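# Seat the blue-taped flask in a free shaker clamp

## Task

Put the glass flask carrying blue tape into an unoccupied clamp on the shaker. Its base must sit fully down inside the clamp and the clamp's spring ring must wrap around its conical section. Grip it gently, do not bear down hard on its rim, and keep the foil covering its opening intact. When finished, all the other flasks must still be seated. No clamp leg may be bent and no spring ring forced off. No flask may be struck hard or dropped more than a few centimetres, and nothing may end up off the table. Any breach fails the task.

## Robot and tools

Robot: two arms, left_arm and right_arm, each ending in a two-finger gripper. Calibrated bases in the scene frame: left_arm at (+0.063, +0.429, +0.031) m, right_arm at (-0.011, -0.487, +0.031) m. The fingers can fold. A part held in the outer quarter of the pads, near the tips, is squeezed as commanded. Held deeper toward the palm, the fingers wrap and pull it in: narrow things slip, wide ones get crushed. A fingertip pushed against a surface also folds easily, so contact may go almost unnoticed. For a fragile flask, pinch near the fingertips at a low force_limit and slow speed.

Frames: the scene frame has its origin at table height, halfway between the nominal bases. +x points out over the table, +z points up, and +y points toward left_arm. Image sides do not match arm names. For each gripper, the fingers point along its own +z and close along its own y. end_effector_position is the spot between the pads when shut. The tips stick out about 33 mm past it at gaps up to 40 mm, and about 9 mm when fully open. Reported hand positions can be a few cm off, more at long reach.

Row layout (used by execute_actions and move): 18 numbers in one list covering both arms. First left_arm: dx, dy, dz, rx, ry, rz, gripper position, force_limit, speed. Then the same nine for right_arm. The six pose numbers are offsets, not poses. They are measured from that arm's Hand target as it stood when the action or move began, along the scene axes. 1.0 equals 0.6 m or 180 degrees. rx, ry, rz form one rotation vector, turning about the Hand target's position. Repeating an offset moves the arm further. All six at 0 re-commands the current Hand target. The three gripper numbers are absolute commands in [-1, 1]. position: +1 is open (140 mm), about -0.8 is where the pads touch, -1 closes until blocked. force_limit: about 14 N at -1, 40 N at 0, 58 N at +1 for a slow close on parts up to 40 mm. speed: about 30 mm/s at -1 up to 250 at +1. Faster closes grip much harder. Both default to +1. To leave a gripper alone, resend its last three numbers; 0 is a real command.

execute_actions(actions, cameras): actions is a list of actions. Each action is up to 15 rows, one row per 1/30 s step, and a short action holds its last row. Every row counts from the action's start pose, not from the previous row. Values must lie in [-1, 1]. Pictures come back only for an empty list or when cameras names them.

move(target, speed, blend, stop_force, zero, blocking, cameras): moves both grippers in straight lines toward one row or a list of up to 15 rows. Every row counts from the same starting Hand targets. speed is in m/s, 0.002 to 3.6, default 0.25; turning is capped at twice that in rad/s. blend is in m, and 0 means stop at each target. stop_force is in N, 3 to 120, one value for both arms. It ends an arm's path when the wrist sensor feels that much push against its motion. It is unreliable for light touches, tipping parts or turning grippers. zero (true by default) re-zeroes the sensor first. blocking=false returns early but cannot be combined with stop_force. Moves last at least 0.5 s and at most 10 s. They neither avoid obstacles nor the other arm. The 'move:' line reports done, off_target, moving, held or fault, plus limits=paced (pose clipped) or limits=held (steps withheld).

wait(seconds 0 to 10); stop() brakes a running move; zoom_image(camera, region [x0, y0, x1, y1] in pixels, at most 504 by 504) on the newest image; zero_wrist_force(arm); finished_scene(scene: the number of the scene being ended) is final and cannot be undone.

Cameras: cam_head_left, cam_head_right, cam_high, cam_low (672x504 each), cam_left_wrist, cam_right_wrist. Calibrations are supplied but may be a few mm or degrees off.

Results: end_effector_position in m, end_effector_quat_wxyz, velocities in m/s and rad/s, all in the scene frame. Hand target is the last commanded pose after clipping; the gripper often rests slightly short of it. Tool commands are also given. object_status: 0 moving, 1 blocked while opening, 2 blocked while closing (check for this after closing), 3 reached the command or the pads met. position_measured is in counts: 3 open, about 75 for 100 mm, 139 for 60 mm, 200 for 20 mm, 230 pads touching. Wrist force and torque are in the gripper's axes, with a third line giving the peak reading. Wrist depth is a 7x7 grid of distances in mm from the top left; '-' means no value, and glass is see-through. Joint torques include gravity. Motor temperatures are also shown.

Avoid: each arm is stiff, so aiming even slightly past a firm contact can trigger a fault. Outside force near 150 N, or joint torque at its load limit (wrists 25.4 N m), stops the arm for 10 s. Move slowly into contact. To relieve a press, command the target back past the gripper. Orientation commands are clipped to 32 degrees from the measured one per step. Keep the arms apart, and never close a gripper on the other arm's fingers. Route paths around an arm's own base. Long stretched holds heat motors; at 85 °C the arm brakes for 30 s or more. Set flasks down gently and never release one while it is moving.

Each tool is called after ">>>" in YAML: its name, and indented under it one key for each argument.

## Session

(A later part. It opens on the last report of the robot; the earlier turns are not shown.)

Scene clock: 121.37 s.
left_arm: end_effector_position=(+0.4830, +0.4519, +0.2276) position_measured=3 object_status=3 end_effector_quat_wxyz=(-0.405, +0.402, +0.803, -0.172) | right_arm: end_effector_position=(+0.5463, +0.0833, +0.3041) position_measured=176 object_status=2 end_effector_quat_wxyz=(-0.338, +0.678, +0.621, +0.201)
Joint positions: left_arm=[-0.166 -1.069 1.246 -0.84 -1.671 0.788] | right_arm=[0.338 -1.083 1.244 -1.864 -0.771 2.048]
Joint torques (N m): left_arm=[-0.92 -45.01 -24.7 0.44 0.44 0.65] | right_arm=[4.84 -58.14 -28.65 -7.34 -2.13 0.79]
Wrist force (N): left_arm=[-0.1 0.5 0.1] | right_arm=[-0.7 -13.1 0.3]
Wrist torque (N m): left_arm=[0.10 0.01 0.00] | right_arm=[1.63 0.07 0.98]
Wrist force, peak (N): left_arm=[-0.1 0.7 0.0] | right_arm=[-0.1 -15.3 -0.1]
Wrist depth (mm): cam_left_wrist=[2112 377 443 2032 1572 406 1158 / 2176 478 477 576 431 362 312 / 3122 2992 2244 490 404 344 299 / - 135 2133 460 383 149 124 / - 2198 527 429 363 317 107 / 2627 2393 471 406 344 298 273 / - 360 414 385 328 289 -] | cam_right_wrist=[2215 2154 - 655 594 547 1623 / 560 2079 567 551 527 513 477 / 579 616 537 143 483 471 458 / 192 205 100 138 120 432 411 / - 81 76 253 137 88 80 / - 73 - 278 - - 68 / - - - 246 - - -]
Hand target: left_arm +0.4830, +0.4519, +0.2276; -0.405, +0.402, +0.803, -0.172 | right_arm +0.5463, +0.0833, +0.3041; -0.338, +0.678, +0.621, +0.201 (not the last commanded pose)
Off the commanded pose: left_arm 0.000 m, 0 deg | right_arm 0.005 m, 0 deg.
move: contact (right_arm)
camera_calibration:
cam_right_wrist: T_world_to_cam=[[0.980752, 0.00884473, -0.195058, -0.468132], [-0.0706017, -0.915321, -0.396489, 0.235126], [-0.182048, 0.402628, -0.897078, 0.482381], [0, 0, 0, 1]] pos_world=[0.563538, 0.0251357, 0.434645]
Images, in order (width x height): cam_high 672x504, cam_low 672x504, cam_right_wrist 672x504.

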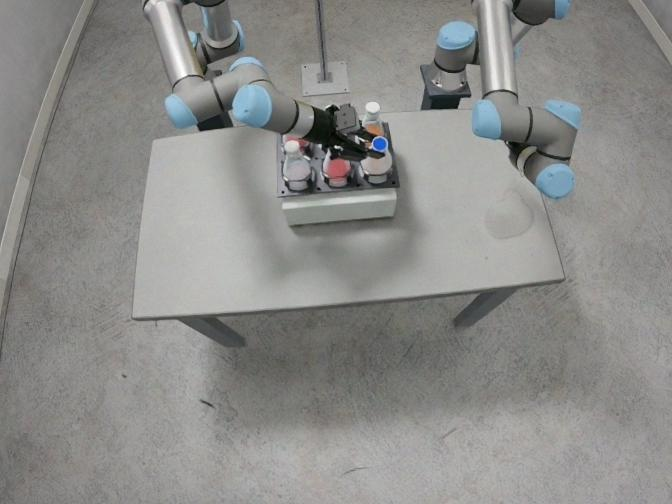

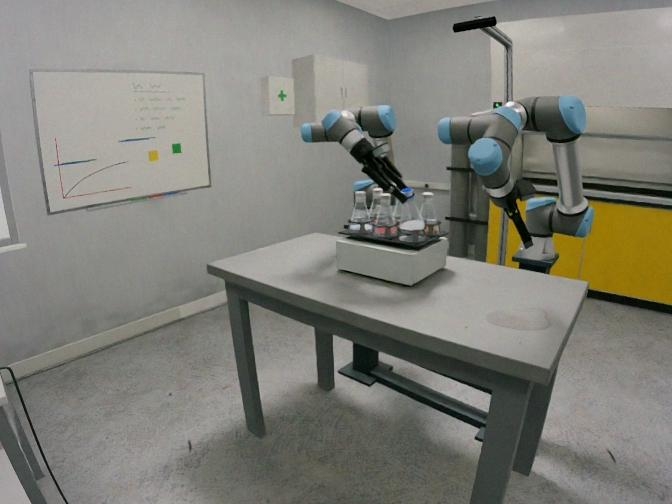

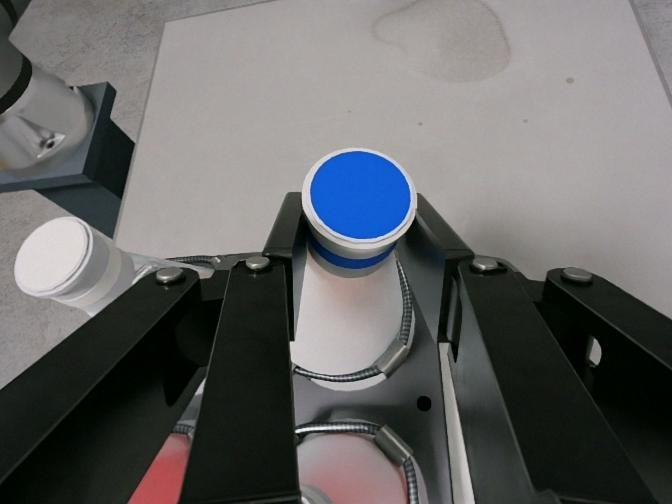

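>>> move:
  target: [0,0,0,0,0,0,1,1,1,0,0,-0.025,0,0,0,-1,-0.3,-1]
  speed: 0.01
  stop_force: 20
  cameras: ["cam_high","cam_low"]

>>> zoom_image:
  camera: "cam_low"
  region: [370, 160, 470, 260]

>>> zoom_image:
  camera: "cam_high"
  region: [330, 100, 420, 190]

Scene clock: 126.93 s.
left_arm: end_effector_position=(+0.4830, +0.4519, +0.2276) position_measured=3 object_status=3 end_effector_quat_wxyz=(-0.405, +0.402, +0.803, -0.172) | right_arm: end_effector_position=(+0.5463, +0.0832, +0.2890) position_measured=176 object_status=2 end_effector_quat_wxyz=(-0.338, +0.678, +0.621, +0.201)
Joint positions: left_arm=[-0.166 -1.069 1.246 -0.84 -1.671 0.788] | right_arm=[0.338 -1.076 1.273 -1.9 -0.771 2.048]
Joint torques (N m): left_arm=[0.09 -43.95 -24.97 0.42 0.5 0.95] | right_arm=[1.92 -51.67 -39.47 -4.24 1.52 -1.74]
Wrist force (N): left_arm=[-0.2 0.4 -0.1] | right_arm=[-1.0 -8.0 2.8]
Wrist torque (N m): left_arm=[0.10 0.03 0.01] | right_arm=[0.96 -0.01 0.49]
Wrist force, peak (N): left_arm=[-0.3 0.6 -0.1] | right_arm=[7.2 -11.3 -6.8]
Wrist depth (mm): cam_left_wrist=[1958 375 441 2133 469 1282 1146 / 2154 1338 476 1841 440 355 309 / 3215 2951 2112 492 399 341 297 / - 135 2091 453 381 149 124 / - 2244 531 411 363 317 106 / 2693 2198 488 393 345 301 274 / - 364 413 383 330 288 -] | cam_right_wrist=[2279 2097 591 592 567 534 481 / 555 625 540 550 505 485 466 / 566 544 512 142 466 448 419 / 184 502 106 138 128 414 402 / - 80 76 250 138 81 81 / - 73 - 237 - - 69 / - - - 233 - - -]
Hand target: left_arm +0.4830, +0.4519, +0.2276; -0.405, +0.402, +0.803, -0.172 | right_arm +0.5463, +0.0833, +0.2891; -0.338, +0.678, +0.621, +0.201
Off the commanded pose: left_arm 0.000 m, 0 deg | right_arm 0.000 m, 0 deg.
move: done
Images, in order (width x height): cam_high 672x504, cam_low 672x504.

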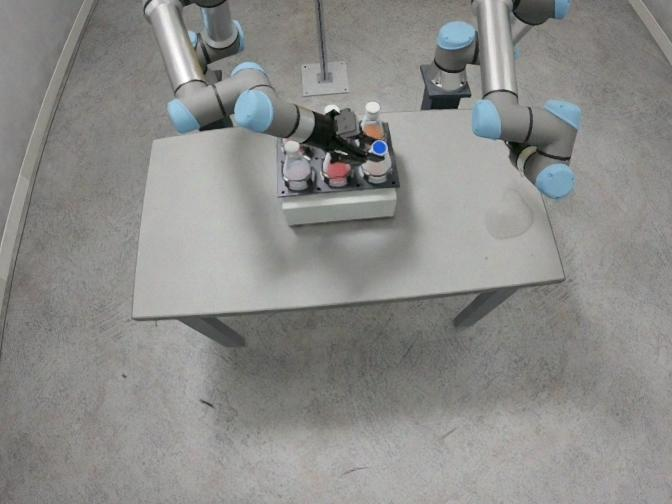

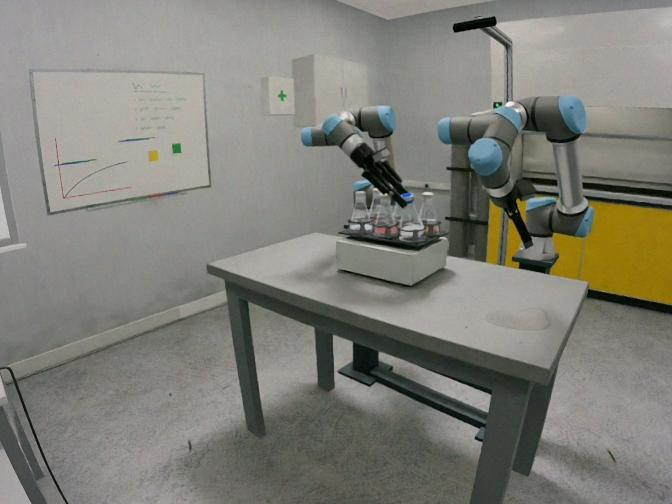

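Scaled by 5.040 from the camera's 672x504 image, which has a finer 960x720 frame.

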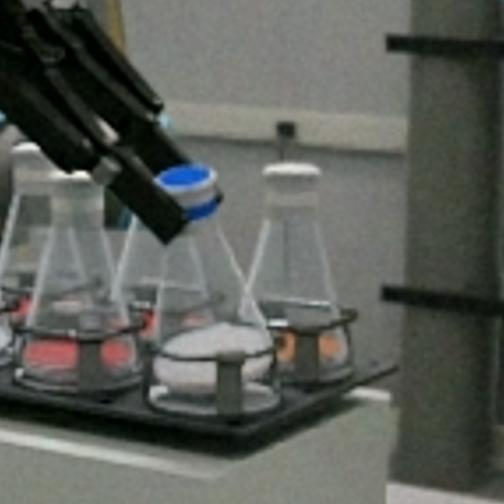

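Scaled by 5.600 from the camera's 672x504 image, which has a finer 960x720 frame.

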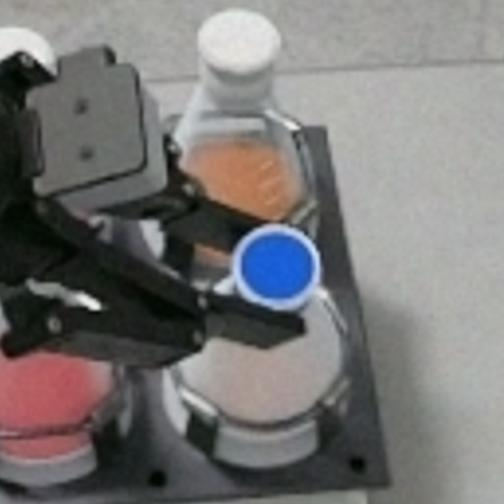

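>>> move:
  target: [0,0,0,0,0,0,1,1,1,0,0,-0.02,0,0,0,-1,-0.3,-1]
  speed: 0.008
  stop_force: 25
  cameras: ["cam_high","cam_low","cam_right_wrist"]

>>> zoom_image:
  camera: "cam_low"
  region: [370, 160, 470, 260]

>>> zoom_image:
  camera: "cam_high"
  region: [330, 100, 420, 190]

Scene clock: 131.80 s.
left_arm: end_effector_position=(+0.4830, +0.4519, +0.2276) position_measured=3 object_status=3 end_effector_quat_wxyz=(-0.405, +0.402, +0.803, -0.172) | right_arm: end_effector_position=(+0.5463, +0.0833, +0.2799) position_measured=176 object_status=2 end_effector_quat_wxyz=(-0.338, +0.678, +0.621, +0.201)
Joint positions: left_arm=[-0.166 -1.069 1.246 -0.84 -1.671 0.788] | right_arm=[0.338 -1.072 1.29 -1.922 -0.771 2.048]
Joint torques (N m): left_arm=[0.34 -45.34 -24.83 0.58 0.4 1.01] | right_arm=[-2.74 -41.22 -27.01 -2.49 -6.38 -2.26]
Wrist force (N): left_arm=[-0.1 0.5 0.1] | right_arm=[14.8 -16.6 -14.2]
Wrist torque (N m): left_arm=[0.12 0.03 0.00] | right_arm=[1.37 0.18 0.70]
Wrist force, peak (N): left_arm=[-0.1 0.6 0.1] | right_arm=[17.0 -17.7 -17.7]
Wrist depth (mm): cam_left_wrist=[1976 378 441 2071 452 406 1177 / 2176 478 481 1941 427 360 309 / 3077 2798 2133 565 392 341 297 / - 135 2133 457 379 149 124 / - 2154 560 - 355 315 106 / 2659 2420 480 413 340 300 273 / - 360 417 389 327 287 -] | cam_right_wrist=[2279 2154 624 - 537 516 493 / 547 2043 558 570 501 - 451 / 619 572 - 141 456 444 421 / 183 281 106 138 123 413 394 / - 80 76 252 124 81 79 / - 73 - 252 - - 70 / - - - 224 - - -]
Hand target: left_arm +0.4830, +0.4519, +0.2276; -0.405, +0.402, +0.803, -0.172 | right_arm +0.5464, +0.0833, +0.2799; -0.338, +0.678, +0.621, +0.201 (not the last commanded pose)
Off the commanded pose: left_arm 0.000 m, 0 deg | right_arm 0.003 m, 0 deg.
move: contact (right_arm)
camera_calibration:
cam_right_wrist: T_world_to_cam=[[0.980803, 0.00900514, -0.194795, -0.472895], [-0.0704115, -0.915186, -0.396833, 0.225553], [-0.181847, 0.402931, -0.896983, 0.460493], [0, 0, 0, 1]] pos_world=[0.563438, 0.0251348, 0.410444]
Images, in order (width x height): cam_high 672x504, cam_low 672x504, cam_right_wrist 672x504.

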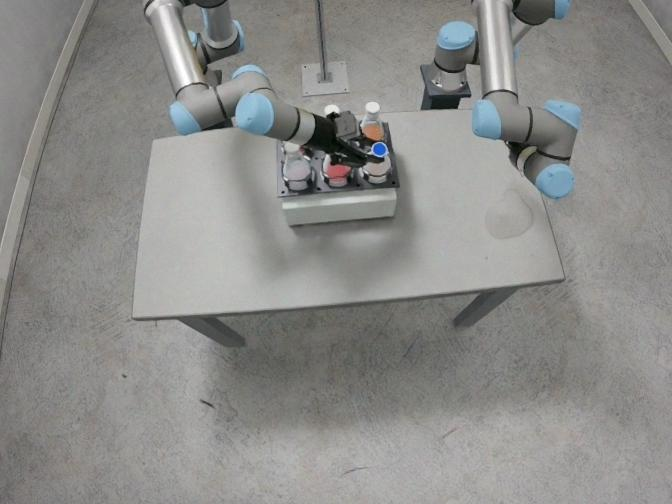

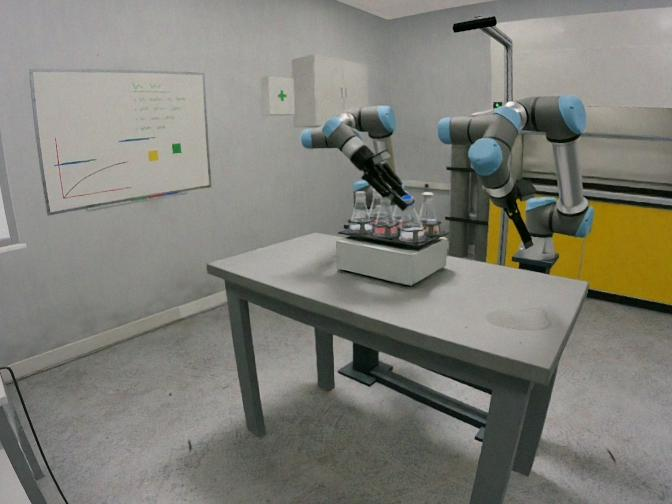

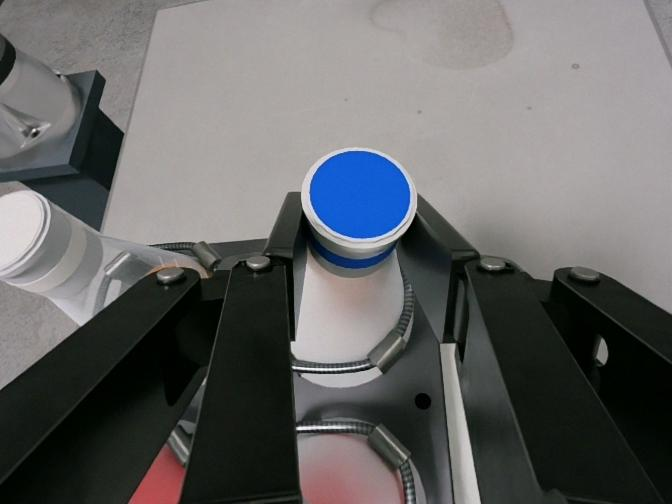

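Scaled by 5.040 from the camera's 672x504 image, which has a finer 960x720 frame.

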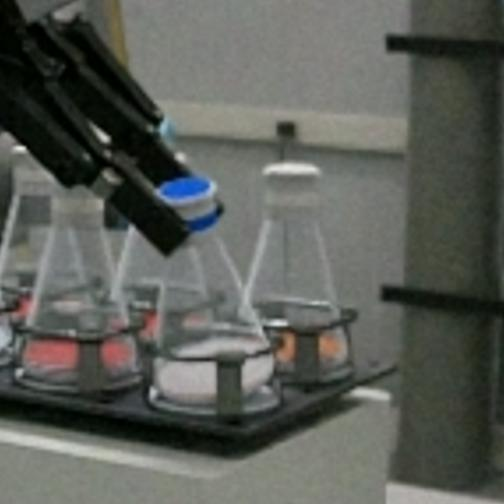

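Scaled by 5.600 from the camera's 672x504 image, which has a finer 960x720 frame.

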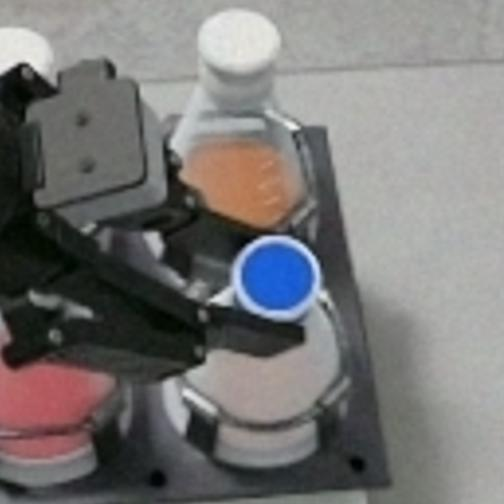

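>>> move:
  target:
    - [0,0,0,0,0,0,1,1,1,0.002,0,0.006,0,0,0,-1,-0.3,-1]
    - [0,0,0,0,0,0,1,1,1,-0.02,0,0.006,0,-0.022,0,-1,-0.3,-1]
    - [0,0,0,0,0,0,1,1,1,-0.042,0,0.004,0,-0.045,0,-1,-0.3,-1]
    - [0,0,0,0,0,0,1,1,1,-0.064,0,0.0,0,-0.0667,0,-1,-0.3,-1]
  speed: 0.025
  blend: [0.001,0.001,0.001,0]
  cameras: ["cam_high","cam_low","cam_right_wrist","cam_head_left"]

>>> zoom_image:
  camera: "cam_low"
  region: [370, 160, 470, 260]

>>> zoom_image:
  camera: "cam_high"
  region: [330, 100, 420, 190]

>>> zoom_image:
  camera: "cam_head_left"
  region: [290, 190, 390, 290]

Scene clock: 143.07 s.
left_arm: end_effector_position=(+0.4830, +0.4519, +0.2276) position_measured=3 object_status=3 end_effector_quat_wxyz=(-0.405, +0.402, +0.803, -0.172) | right_arm: end_effector_position=(+0.5079, +0.0833, +0.2799) position_measured=176 object_status=2 end_effector_quat_wxyz=(-0.271, +0.653, +0.653, +0.271)
Joint positions: left_arm=[-0.166 -1.069 1.246 -0.84 -1.671 0.788] | right_arm=[0.383 -1.216 1.545 -2.254 -0.853 2.084]
Joint torques (N m): left_arm=[-1.15 -45.34 -25.32 0.49 0.61 1.03] | right_arm=[6.64 -37.29 -33.07 -0.67 3.89 1.77]
Wrist force (N): left_arm=[0.0 0.3 -0.1] | right_arm=[-1.0 6.7 2.9]
Wrist torque (N m): left_arm=[0.08 0.00 0.00] | right_arm=[-0.52 -0.05 -0.53]
Wrist force, peak (N): left_arm=[-0.2 0.6 0.0] | right_arm=[15.2 -16.6 -14.4]
Wrist depth (mm): cam_left_wrist=[1976 377 440 2112 452 403 1140 / 2154 477 477 1780 427 361 310 / 3034 3168 1906 490 400 341 297 / - 135 2154 459 381 150 124 / - 2244 529 427 364 318 107 / - 2316 484 405 346 300 274 / - 361 414 385 329 288 -] | cam_right_wrist=[1717 572 563 - - 582 1795 / 539 516 - 517 520 521 1623 / 145 463 - 144 478 492 486 / 161 170 106 143 127 98 - / - 81 76 252 115 86 78 / - 73 - 253 - - 67 / - - - 222 - - -]
Hand target: left_arm +0.4830, +0.4519, +0.2276; -0.405, +0.402, +0.803, -0.172 | right_arm +0.5080, +0.0833, +0.2799; -0.271, +0.653, +0.653, +0.271
Off the commanded pose: left_arm 0.000 m, 0 deg | right_arm 0.000 m, 0 deg.
move: done
camera_calibration:
cam_right_wrist: T_world_to_cam=[[0.999865, 0.00897542, 0.0137385, -0.503234], [0.0137489, -0.915231, -0.402695, 0.181833], [0.00895957, 0.402829, -0.915231, 0.361695], [0, 0, 0, 1]] pos_world=[0.497425, 0.0252351, 0.411172]
Images, in order (width x height): cam_head_left 672x504, cam_high 672x504, cam_low 672x504, cam_right_wrist 672x504.

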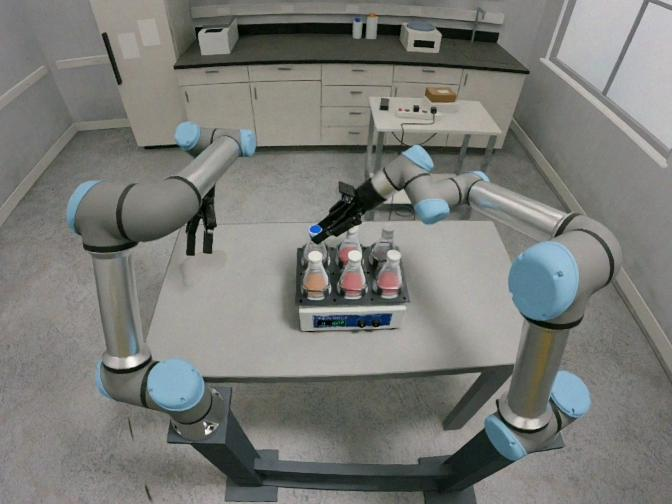

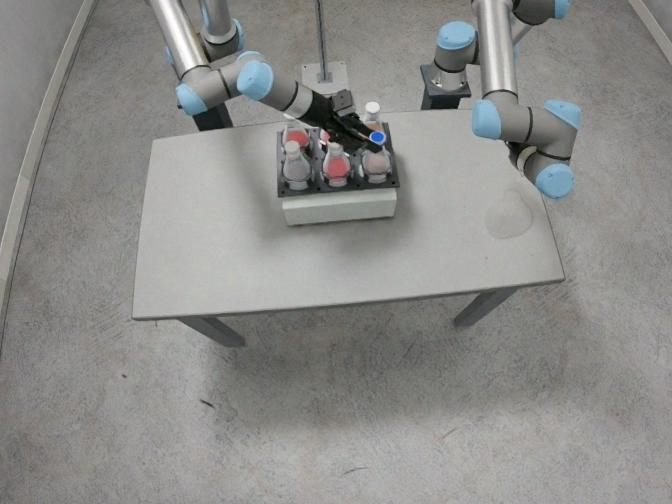

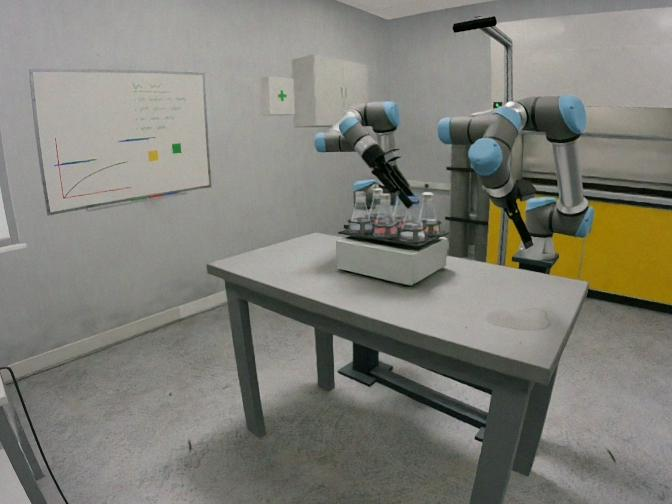

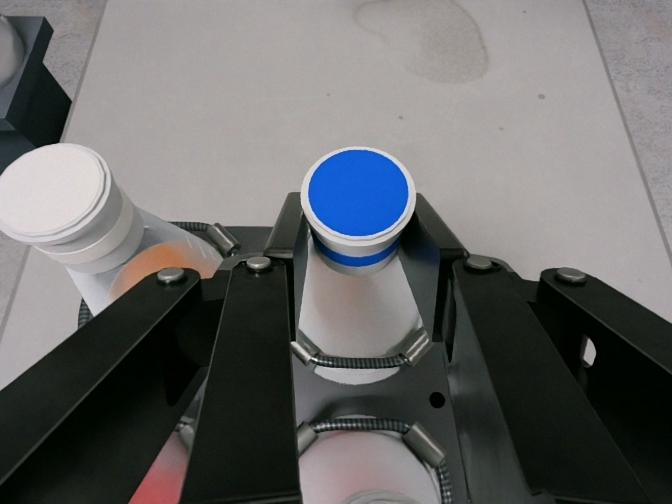

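Scaled by 5.040 from the camera's 672x504 image, which has a finer 960x720 frame.

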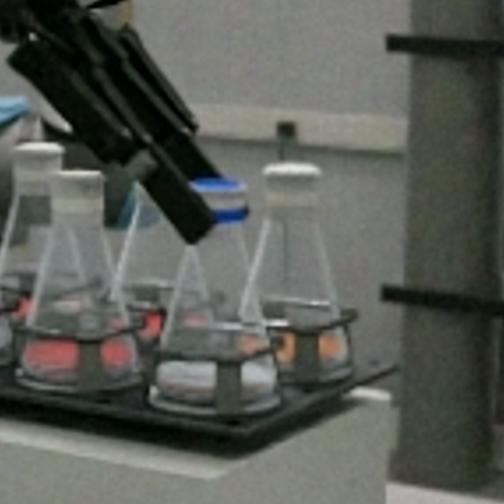

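Scaled by 5.600 from the camera's 672x504 image, which has a finer 960x720 frame.

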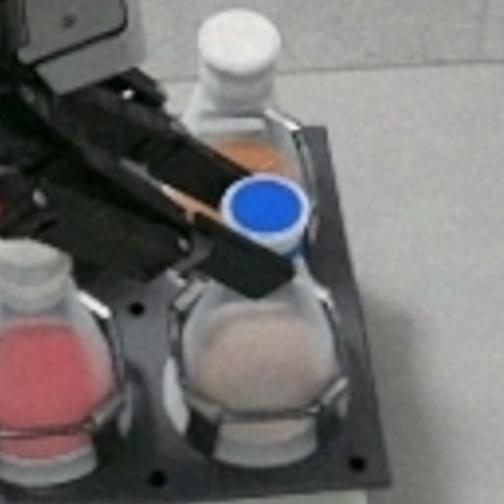

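Scaled by 5.040 from the camera's 672x504 image, which has a finer 960x720 frame.

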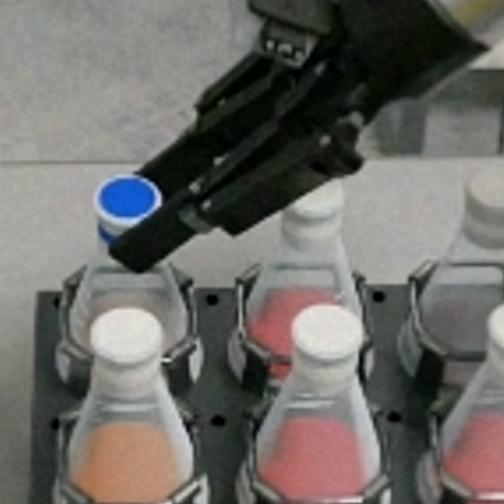

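>>> move:
  target: [0,0,0,0,0,0,1,1,1,0.0035,0,0,0,0,0,-1,-0.3,-1]
  speed: 0.01

>>> move:
  target: [0,0,0,0,0,0,1,1,1,0,0,-0.025,0,0,0,-1,-0.3,-1]
  speed: 0.01
  stop_force: 10
  cameras: ["cam_low"]

>>> zoom_image:
  camera: "cam_low"
  region: [370, 160, 470, 260]

Scene clock: 147.80 s.
left_arm: end_effector_position=(+0.4830, +0.4519, +0.2276) position_measured=3 object_status=3 end_effector_quat_wxyz=(-0.405, +0.402, +0.803, -0.172) | right_arm: end_effector_position=(+0.5101, +0.0833, +0.2799) position_measured=176 object_status=2 end_effector_quat_wxyz=(-0.271, +0.653, +0.653, +0.271)
Joint positions: left_arm=[-0.166 -1.069 1.246 -0.84 -1.671 0.788] | right_arm=[0.382 -1.212 1.539 -2.251 -0.852 2.082]
Joint torques (N m): left_arm=[-0.75 -44.58 -25.35 0.6 0.84 1.13] | right_arm=[-11.57 -38.39 -30.63 -2.37 2.83 -1.37]
Wrist force (N): left_arm=[-0.2 0.5 0.0] | right_arm=[-1.1 1.6 2.5]
Wrist torque (N m): left_arm=[0.10 0.04 0.00] | right_arm=[-0.04 -0.01 -0.07]
Wrist force, peak (N): left_arm=[-0.2 0.5 -0.3] | right_arm=[-1.4 6.7 3.6]
Wrist depth (mm): cam_left_wrist=[2032 376 441 2133 1657 407 1210 / 2176 1363 474 1873 411 361 314 / 3077 2951 1670 482 402 337 293 / - 135 2112 456 379 149 118 / - 2221 527 407 362 316 106 / 2595 2292 506 402 349 300 - / - 360 411 387 329 286 -] | cam_right_wrist=[1730 584 566 570 572 581 1755 / 539 - 522 519 517 - 1646 / 145 472 478 144 474 477 492 / 154 253 106 143 115 446 447 / - 81 76 252 - 86 78 / - 73 - 226 - - 67 / - - - 221 - - -]
Hand target: left_arm +0.4830, +0.4519, +0.2276; -0.405, +0.402, +0.803, -0.172 | right_arm +0.5101, +0.0833, +0.2799; -0.271, +0.653, +0.653, +0.271
Off the commanded pose: left_arm 0.000 m, 0 deg | right_arm 0.000 m, 0 deg.
move: done

Scene clock: 149.13 s.
left_arm: end_effector_position=(+0.4830, +0.4519, +0.2276) position_measured=3 object_status=3 end_effector_quat_wxyz=(-0.405, +0.402, +0.803, -0.172) | right_arm: end_effector_position=(+0.5101, +0.0833, +0.2775) position_measured=178 object_status=2 end_effector_quat_wxyz=(-0.271, +0.653, +0.653, +0.271)
Joint positions: left_arm=[-0.166 -1.069 1.246 -0.84 -1.671 0.788] | right_arm=[0.382 -1.21 1.544 -2.258 -0.852 2.082]
Joint torques (N m): left_arm=[-0.66 -44.2 -25.4 0.89 0.77 1.11] | right_arm=[5.29 -48.35 -26.58 1.35 1.14 -0.98]
Wrist force (N): left_arm=[0.2 0.2 -0.1] | right_arm=[6.6 8.9 -4.2]
Wrist torque (N m): left_arm=[0.05 -0.04 0.00] | right_arm=[-0.64 0.13 -0.44]
Wrist force, peak (N): left_arm=[-0.2 0.5 0.2] | right_arm=[9.4 10.1 -8.3]
Wrist depth (mm): cam_left_wrist=[1958 375 439 2112 1550 405 1158 / 2198 484 476 567 425 361 311 / 2911 2992 1976 484 403 341 298 / - 135 2091 457 372 149 124 / - 2244 519 445 364 318 106 / 2595 2267 453 425 345 298 273 / - 364 415 385 331 288 -] | cam_right_wrist=[1755 - - 584 579 572 1782 / 554 511 511 521 528 524 1657 / 142 479 479 141 460 474 491 / 162 249 106 148 131 445 451 / - 81 76 245 113 85 77 / - 73 - 247 - - 69 / - - - 219 - - -]
Hand target: left_arm +0.4830, +0.4519, +0.2276; -0.405, +0.402, +0.803, -0.172 | right_arm +0.5101, +0.0833, +0.2775; -0.271, +0.653, +0.653, +0.271 (not the last commanded pose)
Off the commanded pose: left_arm 0.000 m, 0 deg | right_arm 0.013 m, 0 deg.
move: contact (right_arm)
Images, in order (width x height): cam_low 672x504.

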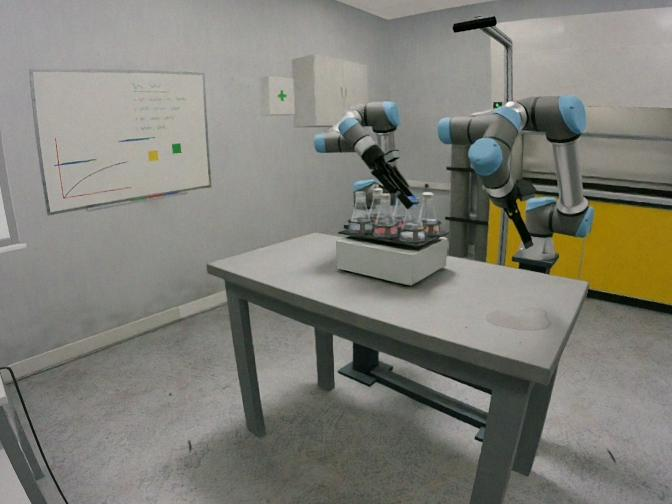

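Scaled by 5.040 from the camera's 672x504 image, which has a finer 960x720 frame.

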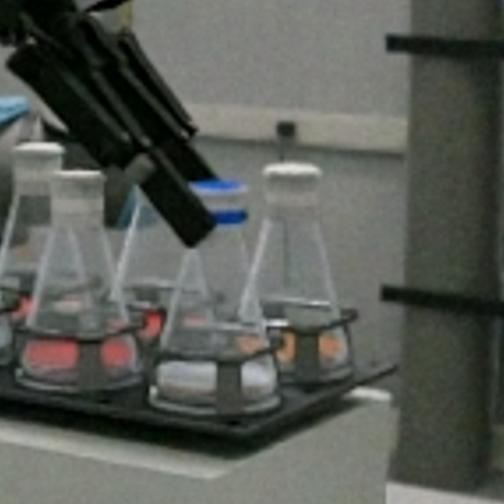

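>>> move:
  target: [0,0,0,0,0,0,1,1,1,0.003,0,-0.003,0,0,0,-1,-0.3,-1]
  speed: 0.008
  stop_force: 20
  cameras: ["cam_low","cam_head_left","cam_high"]

>>> zoom_image:
  camera: "cam_low"
  region: [375, 180, 445, 250]

>>> zoom_image:
  camera: "cam_head_left"
  region: [290, 210, 410, 310]

>>> zoom_image:
  camera: "cam_high"
  region: [270, 90, 410, 210]

Scene clock: 154.90 s.
left_arm: end_effector_position=(+0.4830, +0.4519, +0.2276) position_measured=3 object_status=3 end_effector_quat_wxyz=(-0.405, +0.402, +0.803, -0.172) | right_arm: end_effector_position=(+0.5119, +0.0833, +0.2757) position_measured=178 object_status=2 end_effector_quat_wxyz=(-0.271, +0.653, +0.653, +0.271)
Joint positions: left_arm=[-0.166 -1.069 1.246 -0.84 -1.671 0.788] | right_arm=[0.381 -1.206 1.542 -2.26 -0.852 2.081]
Joint torques (N m): left_arm=[0.31 -43.76 -27.24 0.99 0.97 1.32] | right_arm=[-8.36 -19.86 -10.71 1.35 -2.79 -0.47]
Wrist force (N): left_arm=[0.0 0.3 0.0] | right_arm=[12.6 3.2 -19.1]
Wrist torque (N m): left_arm=[0.07 0.02 0.00] | right_arm=[-0.11 0.21 -0.19]
Wrist force, peak (N): left_arm=[-0.1 0.6 0.0] | right_arm=[12.6 3.1 -19.2]
Wrist depth (mm): cam_left_wrist=[2013 377 444 2091 454 405 1184 / 2244 480 472 1766 425 360 309 / 3531 2911 1810 485 387 346 297 / - 135 2176 456 376 149 124 / - 2267 529 416 371 312 106 / 2627 2393 485 400 349 299 273 / - 361 415 385 338 286 -] | cam_right_wrist=[1795 584 - - 568 524 1769 / 559 - - - 506 - 1569 / 143 469 477 142 473 482 484 / 160 248 106 151 130 440 445 / - 81 76 256 - 85 77 / - 73 - 217 - - 69 / - - - 218 - - -]
Hand target: left_arm +0.4830, +0.4519, +0.2276; -0.405, +0.402, +0.803, -0.172 | right_arm +0.5119, +0.0833, +0.2757; -0.271, +0.653, +0.653, +0.271
Off the commanded pose: left_arm 0.000 m, 0 deg | right_arm 0.000 m, 0 deg.
move: done
Images, in order (width x height): cam_head_left 672x504, cam_high 672x504, cam_low 672x504.

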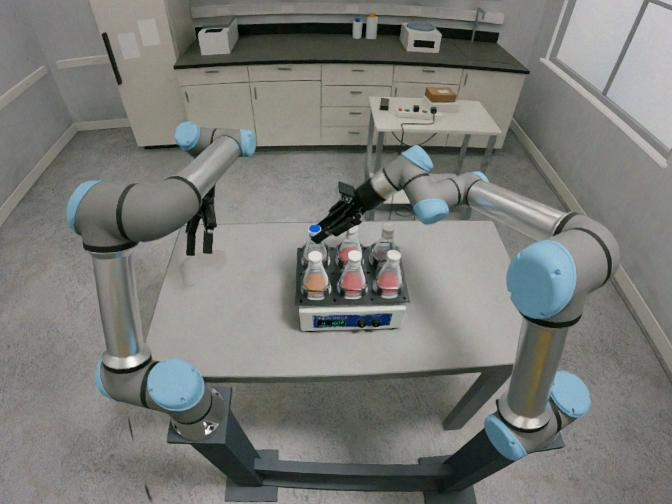

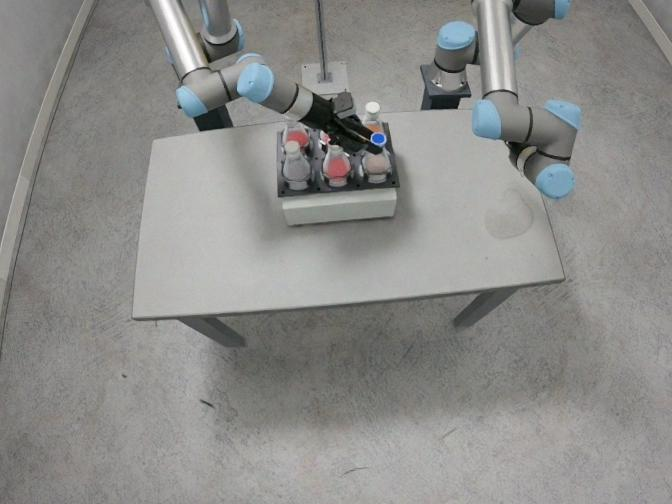

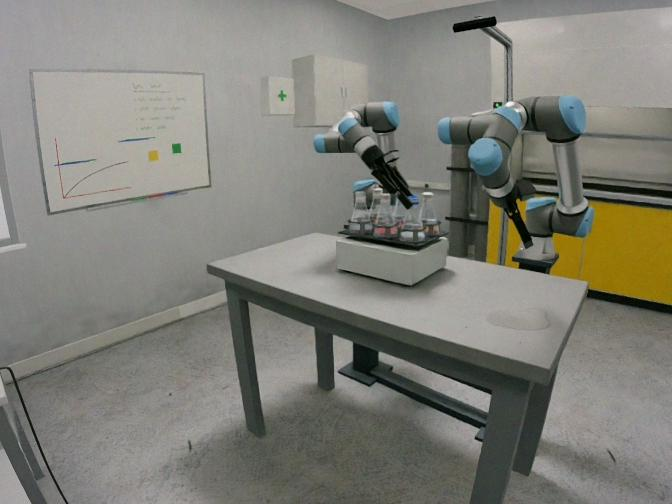

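Scaled by 7.200 from the camera's 672x504 image, which has a finer 960x720 frame.

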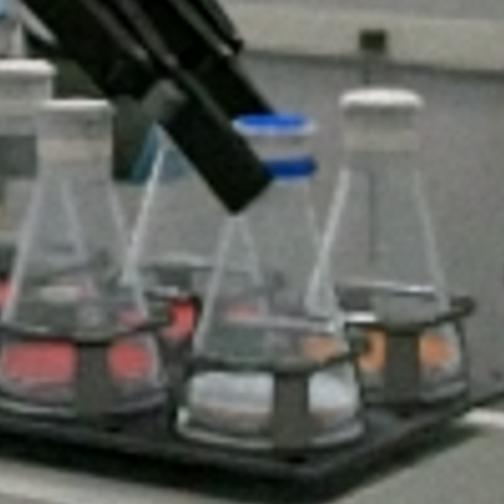

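Scaled by 4.200 from the camera's 672x504 image, which has a finer 960x720 frame.

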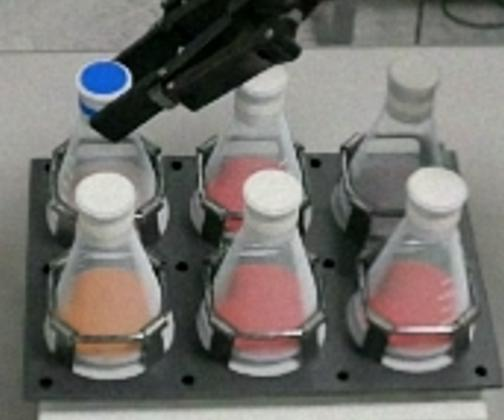

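Scaled by 3.600 from the camera's 672x504 image, which has a finer 960x720 frame.

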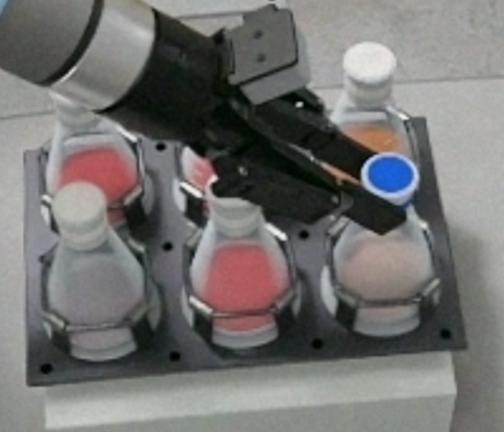

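>>> move:
  target: [0,0,0,0,0,0,1,1,1,0,0,0,0,0,0,0.1,-0.3,-1]

>>> wait:
  seconds: 1
  cameras: ["cam_low","cam_head_left","cam_high","cam_right_wrist"]

>>> zoom_image:
  camera: "cam_low"
  region: [375, 180, 445, 250]

>>> zoom_image:
  camera: "cam_head_left"
  region: [290, 210, 410, 310]

Scene clock: 159.47 s.
left_arm: end_effector_position=(+0.4830, +0.4519, +0.2276) position_measured=3 object_status=3 end_effector_quat_wxyz=(-0.405, +0.402, +0.803, -0.172) | right_arm: end_effector_position=(+0.5119, +0.0833, +0.2757) position_measured=117 object_status=0 end_effector_quat_wxyz=(-0.271, +0.653, +0.653, +0.271)
Joint positions: left_arm=[-0.166 -1.069 1.246 -0.84 -1.671 0.788] | right_arm=[0.381 -1.206 1.542 -2.26 -0.852 2.081]
Joint torques (N m): left_arm=[-0.47 -44.33 -25.85 0.95 0.93 1.27] | right_arm=[-8.79 -54.47 -35.26 -4.76 2.72 1.63]
Wrist force (N): left_arm=[-0.2 0.3 0.1] | right_arm=[0.2 0.7 1.1]
Wrist torque (N m): left_arm=[0.06 0.06 0.00] | right_arm=[0.05 0.00 -0.02]
Wrist force, peak (N): left_arm=[-0.2 0.6 0.0] | right_arm=[13.0 3.3 -19.5]
Wrist depth (mm): cam_left_wrist=[2133 376 443 2032 453 406 1171 / 2176 1346 476 1890 406 360 310 / 2992 2951 1696 484 401 340 298 / - 135 2091 454 381 150 124 / - 2244 523 428 363 316 106 / 2659 2420 479 410 346 299 275 / - 361 414 385 329 290 -] | cam_right_wrist=[1743 550 562 567 542 570 1755 / 535 519 500 510 516 509 1612 / 143 466 472 140 475 484 1378 / 156 161 134 148 155 116 430 / - 80 117 - 255 110 89 / - - - 217 270 - 62 / - - 196 217 215 - -]
Hand target: left_arm +0.4830, +0.4519, +0.2276; -0.405, +0.402, +0.803, -0.172 | right_arm +0.5119, +0.0833, +0.2757; -0.271, +0.653, +0.653, +0.271
Off the commanded pose: left_arm 0.000 m, 0 deg | right_arm 0.000 m, 0 deg.
move: done

Scene clock: 160.47 s.
left_arm: end_effector_position=(+0.4830, +0.4519, +0.2276) position_measured=3 object_status=3 end_effector_quat_wxyz=(-0.405, +0.402, +0.803, -0.172) | right_arm: end_effector_position=(+0.5119, +0.0833, +0.2757) position_measured=117 object_status=3 end_effector_quat_wxyz=(-0.271, +0.653, +0.653, +0.271)
Joint positions: left_arm=[-0.166 -1.069 1.246 -0.84 -1.671 0.788] | right_arm=[0.381 -1.206 1.542 -2.26 -0.852 2.081]
Joint torques (N m): left_arm=[0.59 -43.63 -25.94 0.67 0.87 1.25] | right_arm=[-7.91 -54.28 -35.25 -4.78 2.67 1.61]
Wrist force (N): left_arm=[0.1 0.3 -0.2] | right_arm=[-0.1 0.7 1.2]
Wrist torque (N m): left_arm=[0.06 -0.01 0.00] | right_arm=[0.05 0.05 -0.02]
Wrist force, peak (N): left_arm=[-0.3 0.5 -0.2] | right_arm=[0.2 0.8 1.4]
Wrist depth (mm): cam_left_wrist=[1958 378 437 2133 451 406 1146 / 2154 1363 474 565 426 360 312 / 2798 2951 1620 482 402 342 297 / - 135 2154 454 389 150 124 / - 2244 518 429 364 316 106 / 2505 2244 479 416 344 298 275 / - 360 428 381 329 289 -] | cam_right_wrist=[1730 588 - - 566 - 1837 / 558 530 513 512 510 507 1569 / 142 470 486 140 477 476 485 / 156 161 134 150 155 117 445 / - 80 117 254 251 110 88 / - - - 223 249 - 62 / - - 229 218 218 - -]
Hand target: left_arm +0.4830, +0.4519, +0.2276; -0.405, +0.402, +0.803, -0.172 | right_arm +0.5119, +0.0833, +0.2757; -0.271, +0.653, +0.653, +0.271
Tool commands: left_gripper/position=+1.0 left_gripper/force_limit=+1.0 left_gripper/speed=+1.0 right_gripper/position=+0.1 right_gripper/force_limit=-0.3 right_gripper/speed=-1.0
Off the commanded pose: left_arm 0.000 m, 0 deg | right_arm 0.000 m, 0 deg.
wait: 1.00 s; at rest by 0.17 s
camera_calibration:
cam_right_wrist: T_world_to_cam=[[0.999863, 0.00902283, 0.0138727, -0.507228], [0.0138483, -0.915141, -0.402897, 0.179985], [0.00906021, 0.403033, -0.91514, 0.357671], [0, 0, 0, 1]] pos_world=[0.501425, 0.0251346, 0.406871]
Images, in order (width x height): cam_head_left 672x504, cam_high 672x504, cam_low 672x504, cam_right_wrist 672x504.

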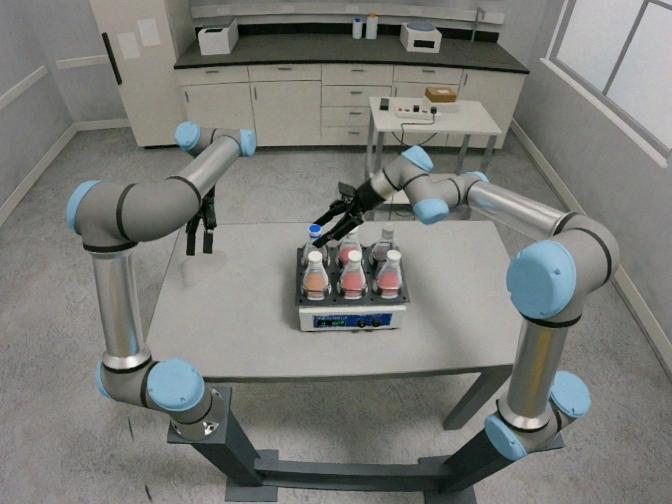

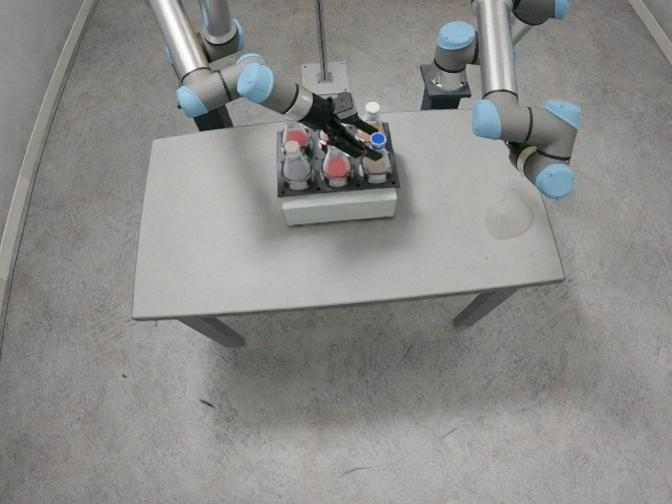

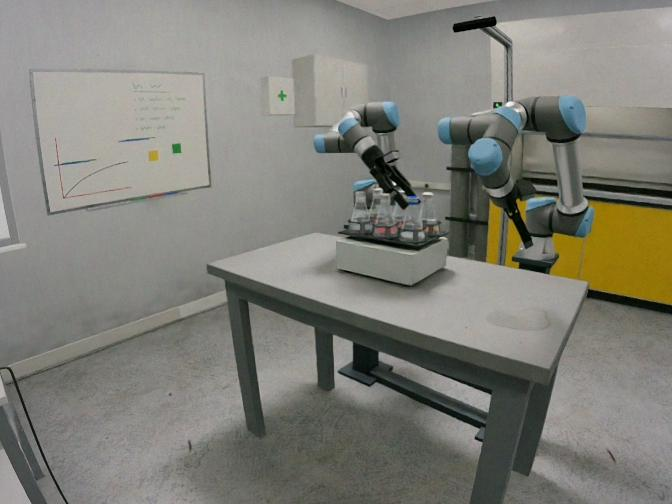

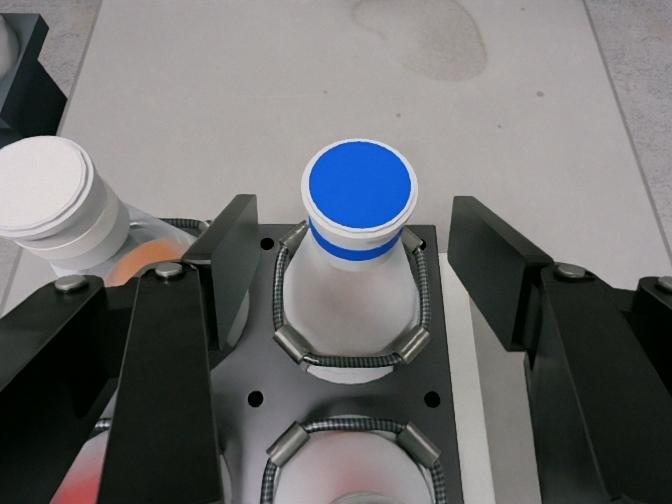

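Scaled by 7.200 from the camera's 672x504 image, which has a finer 960x720 frame.

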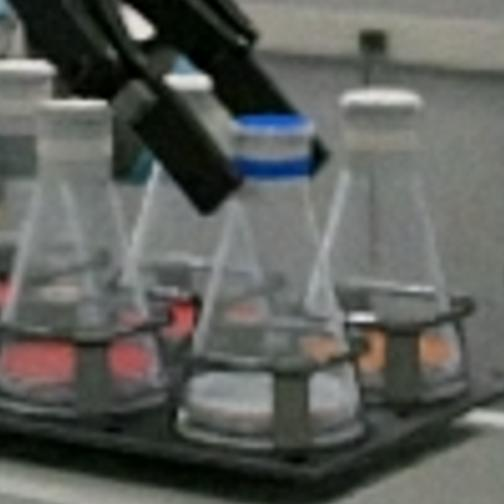

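Scaled by 4.200 from the camera's 672x504 image, which has a finer 960x720 frame.

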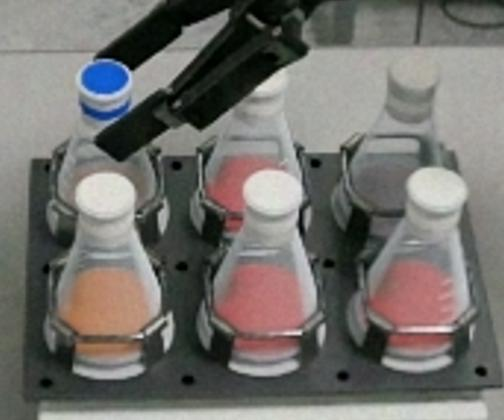

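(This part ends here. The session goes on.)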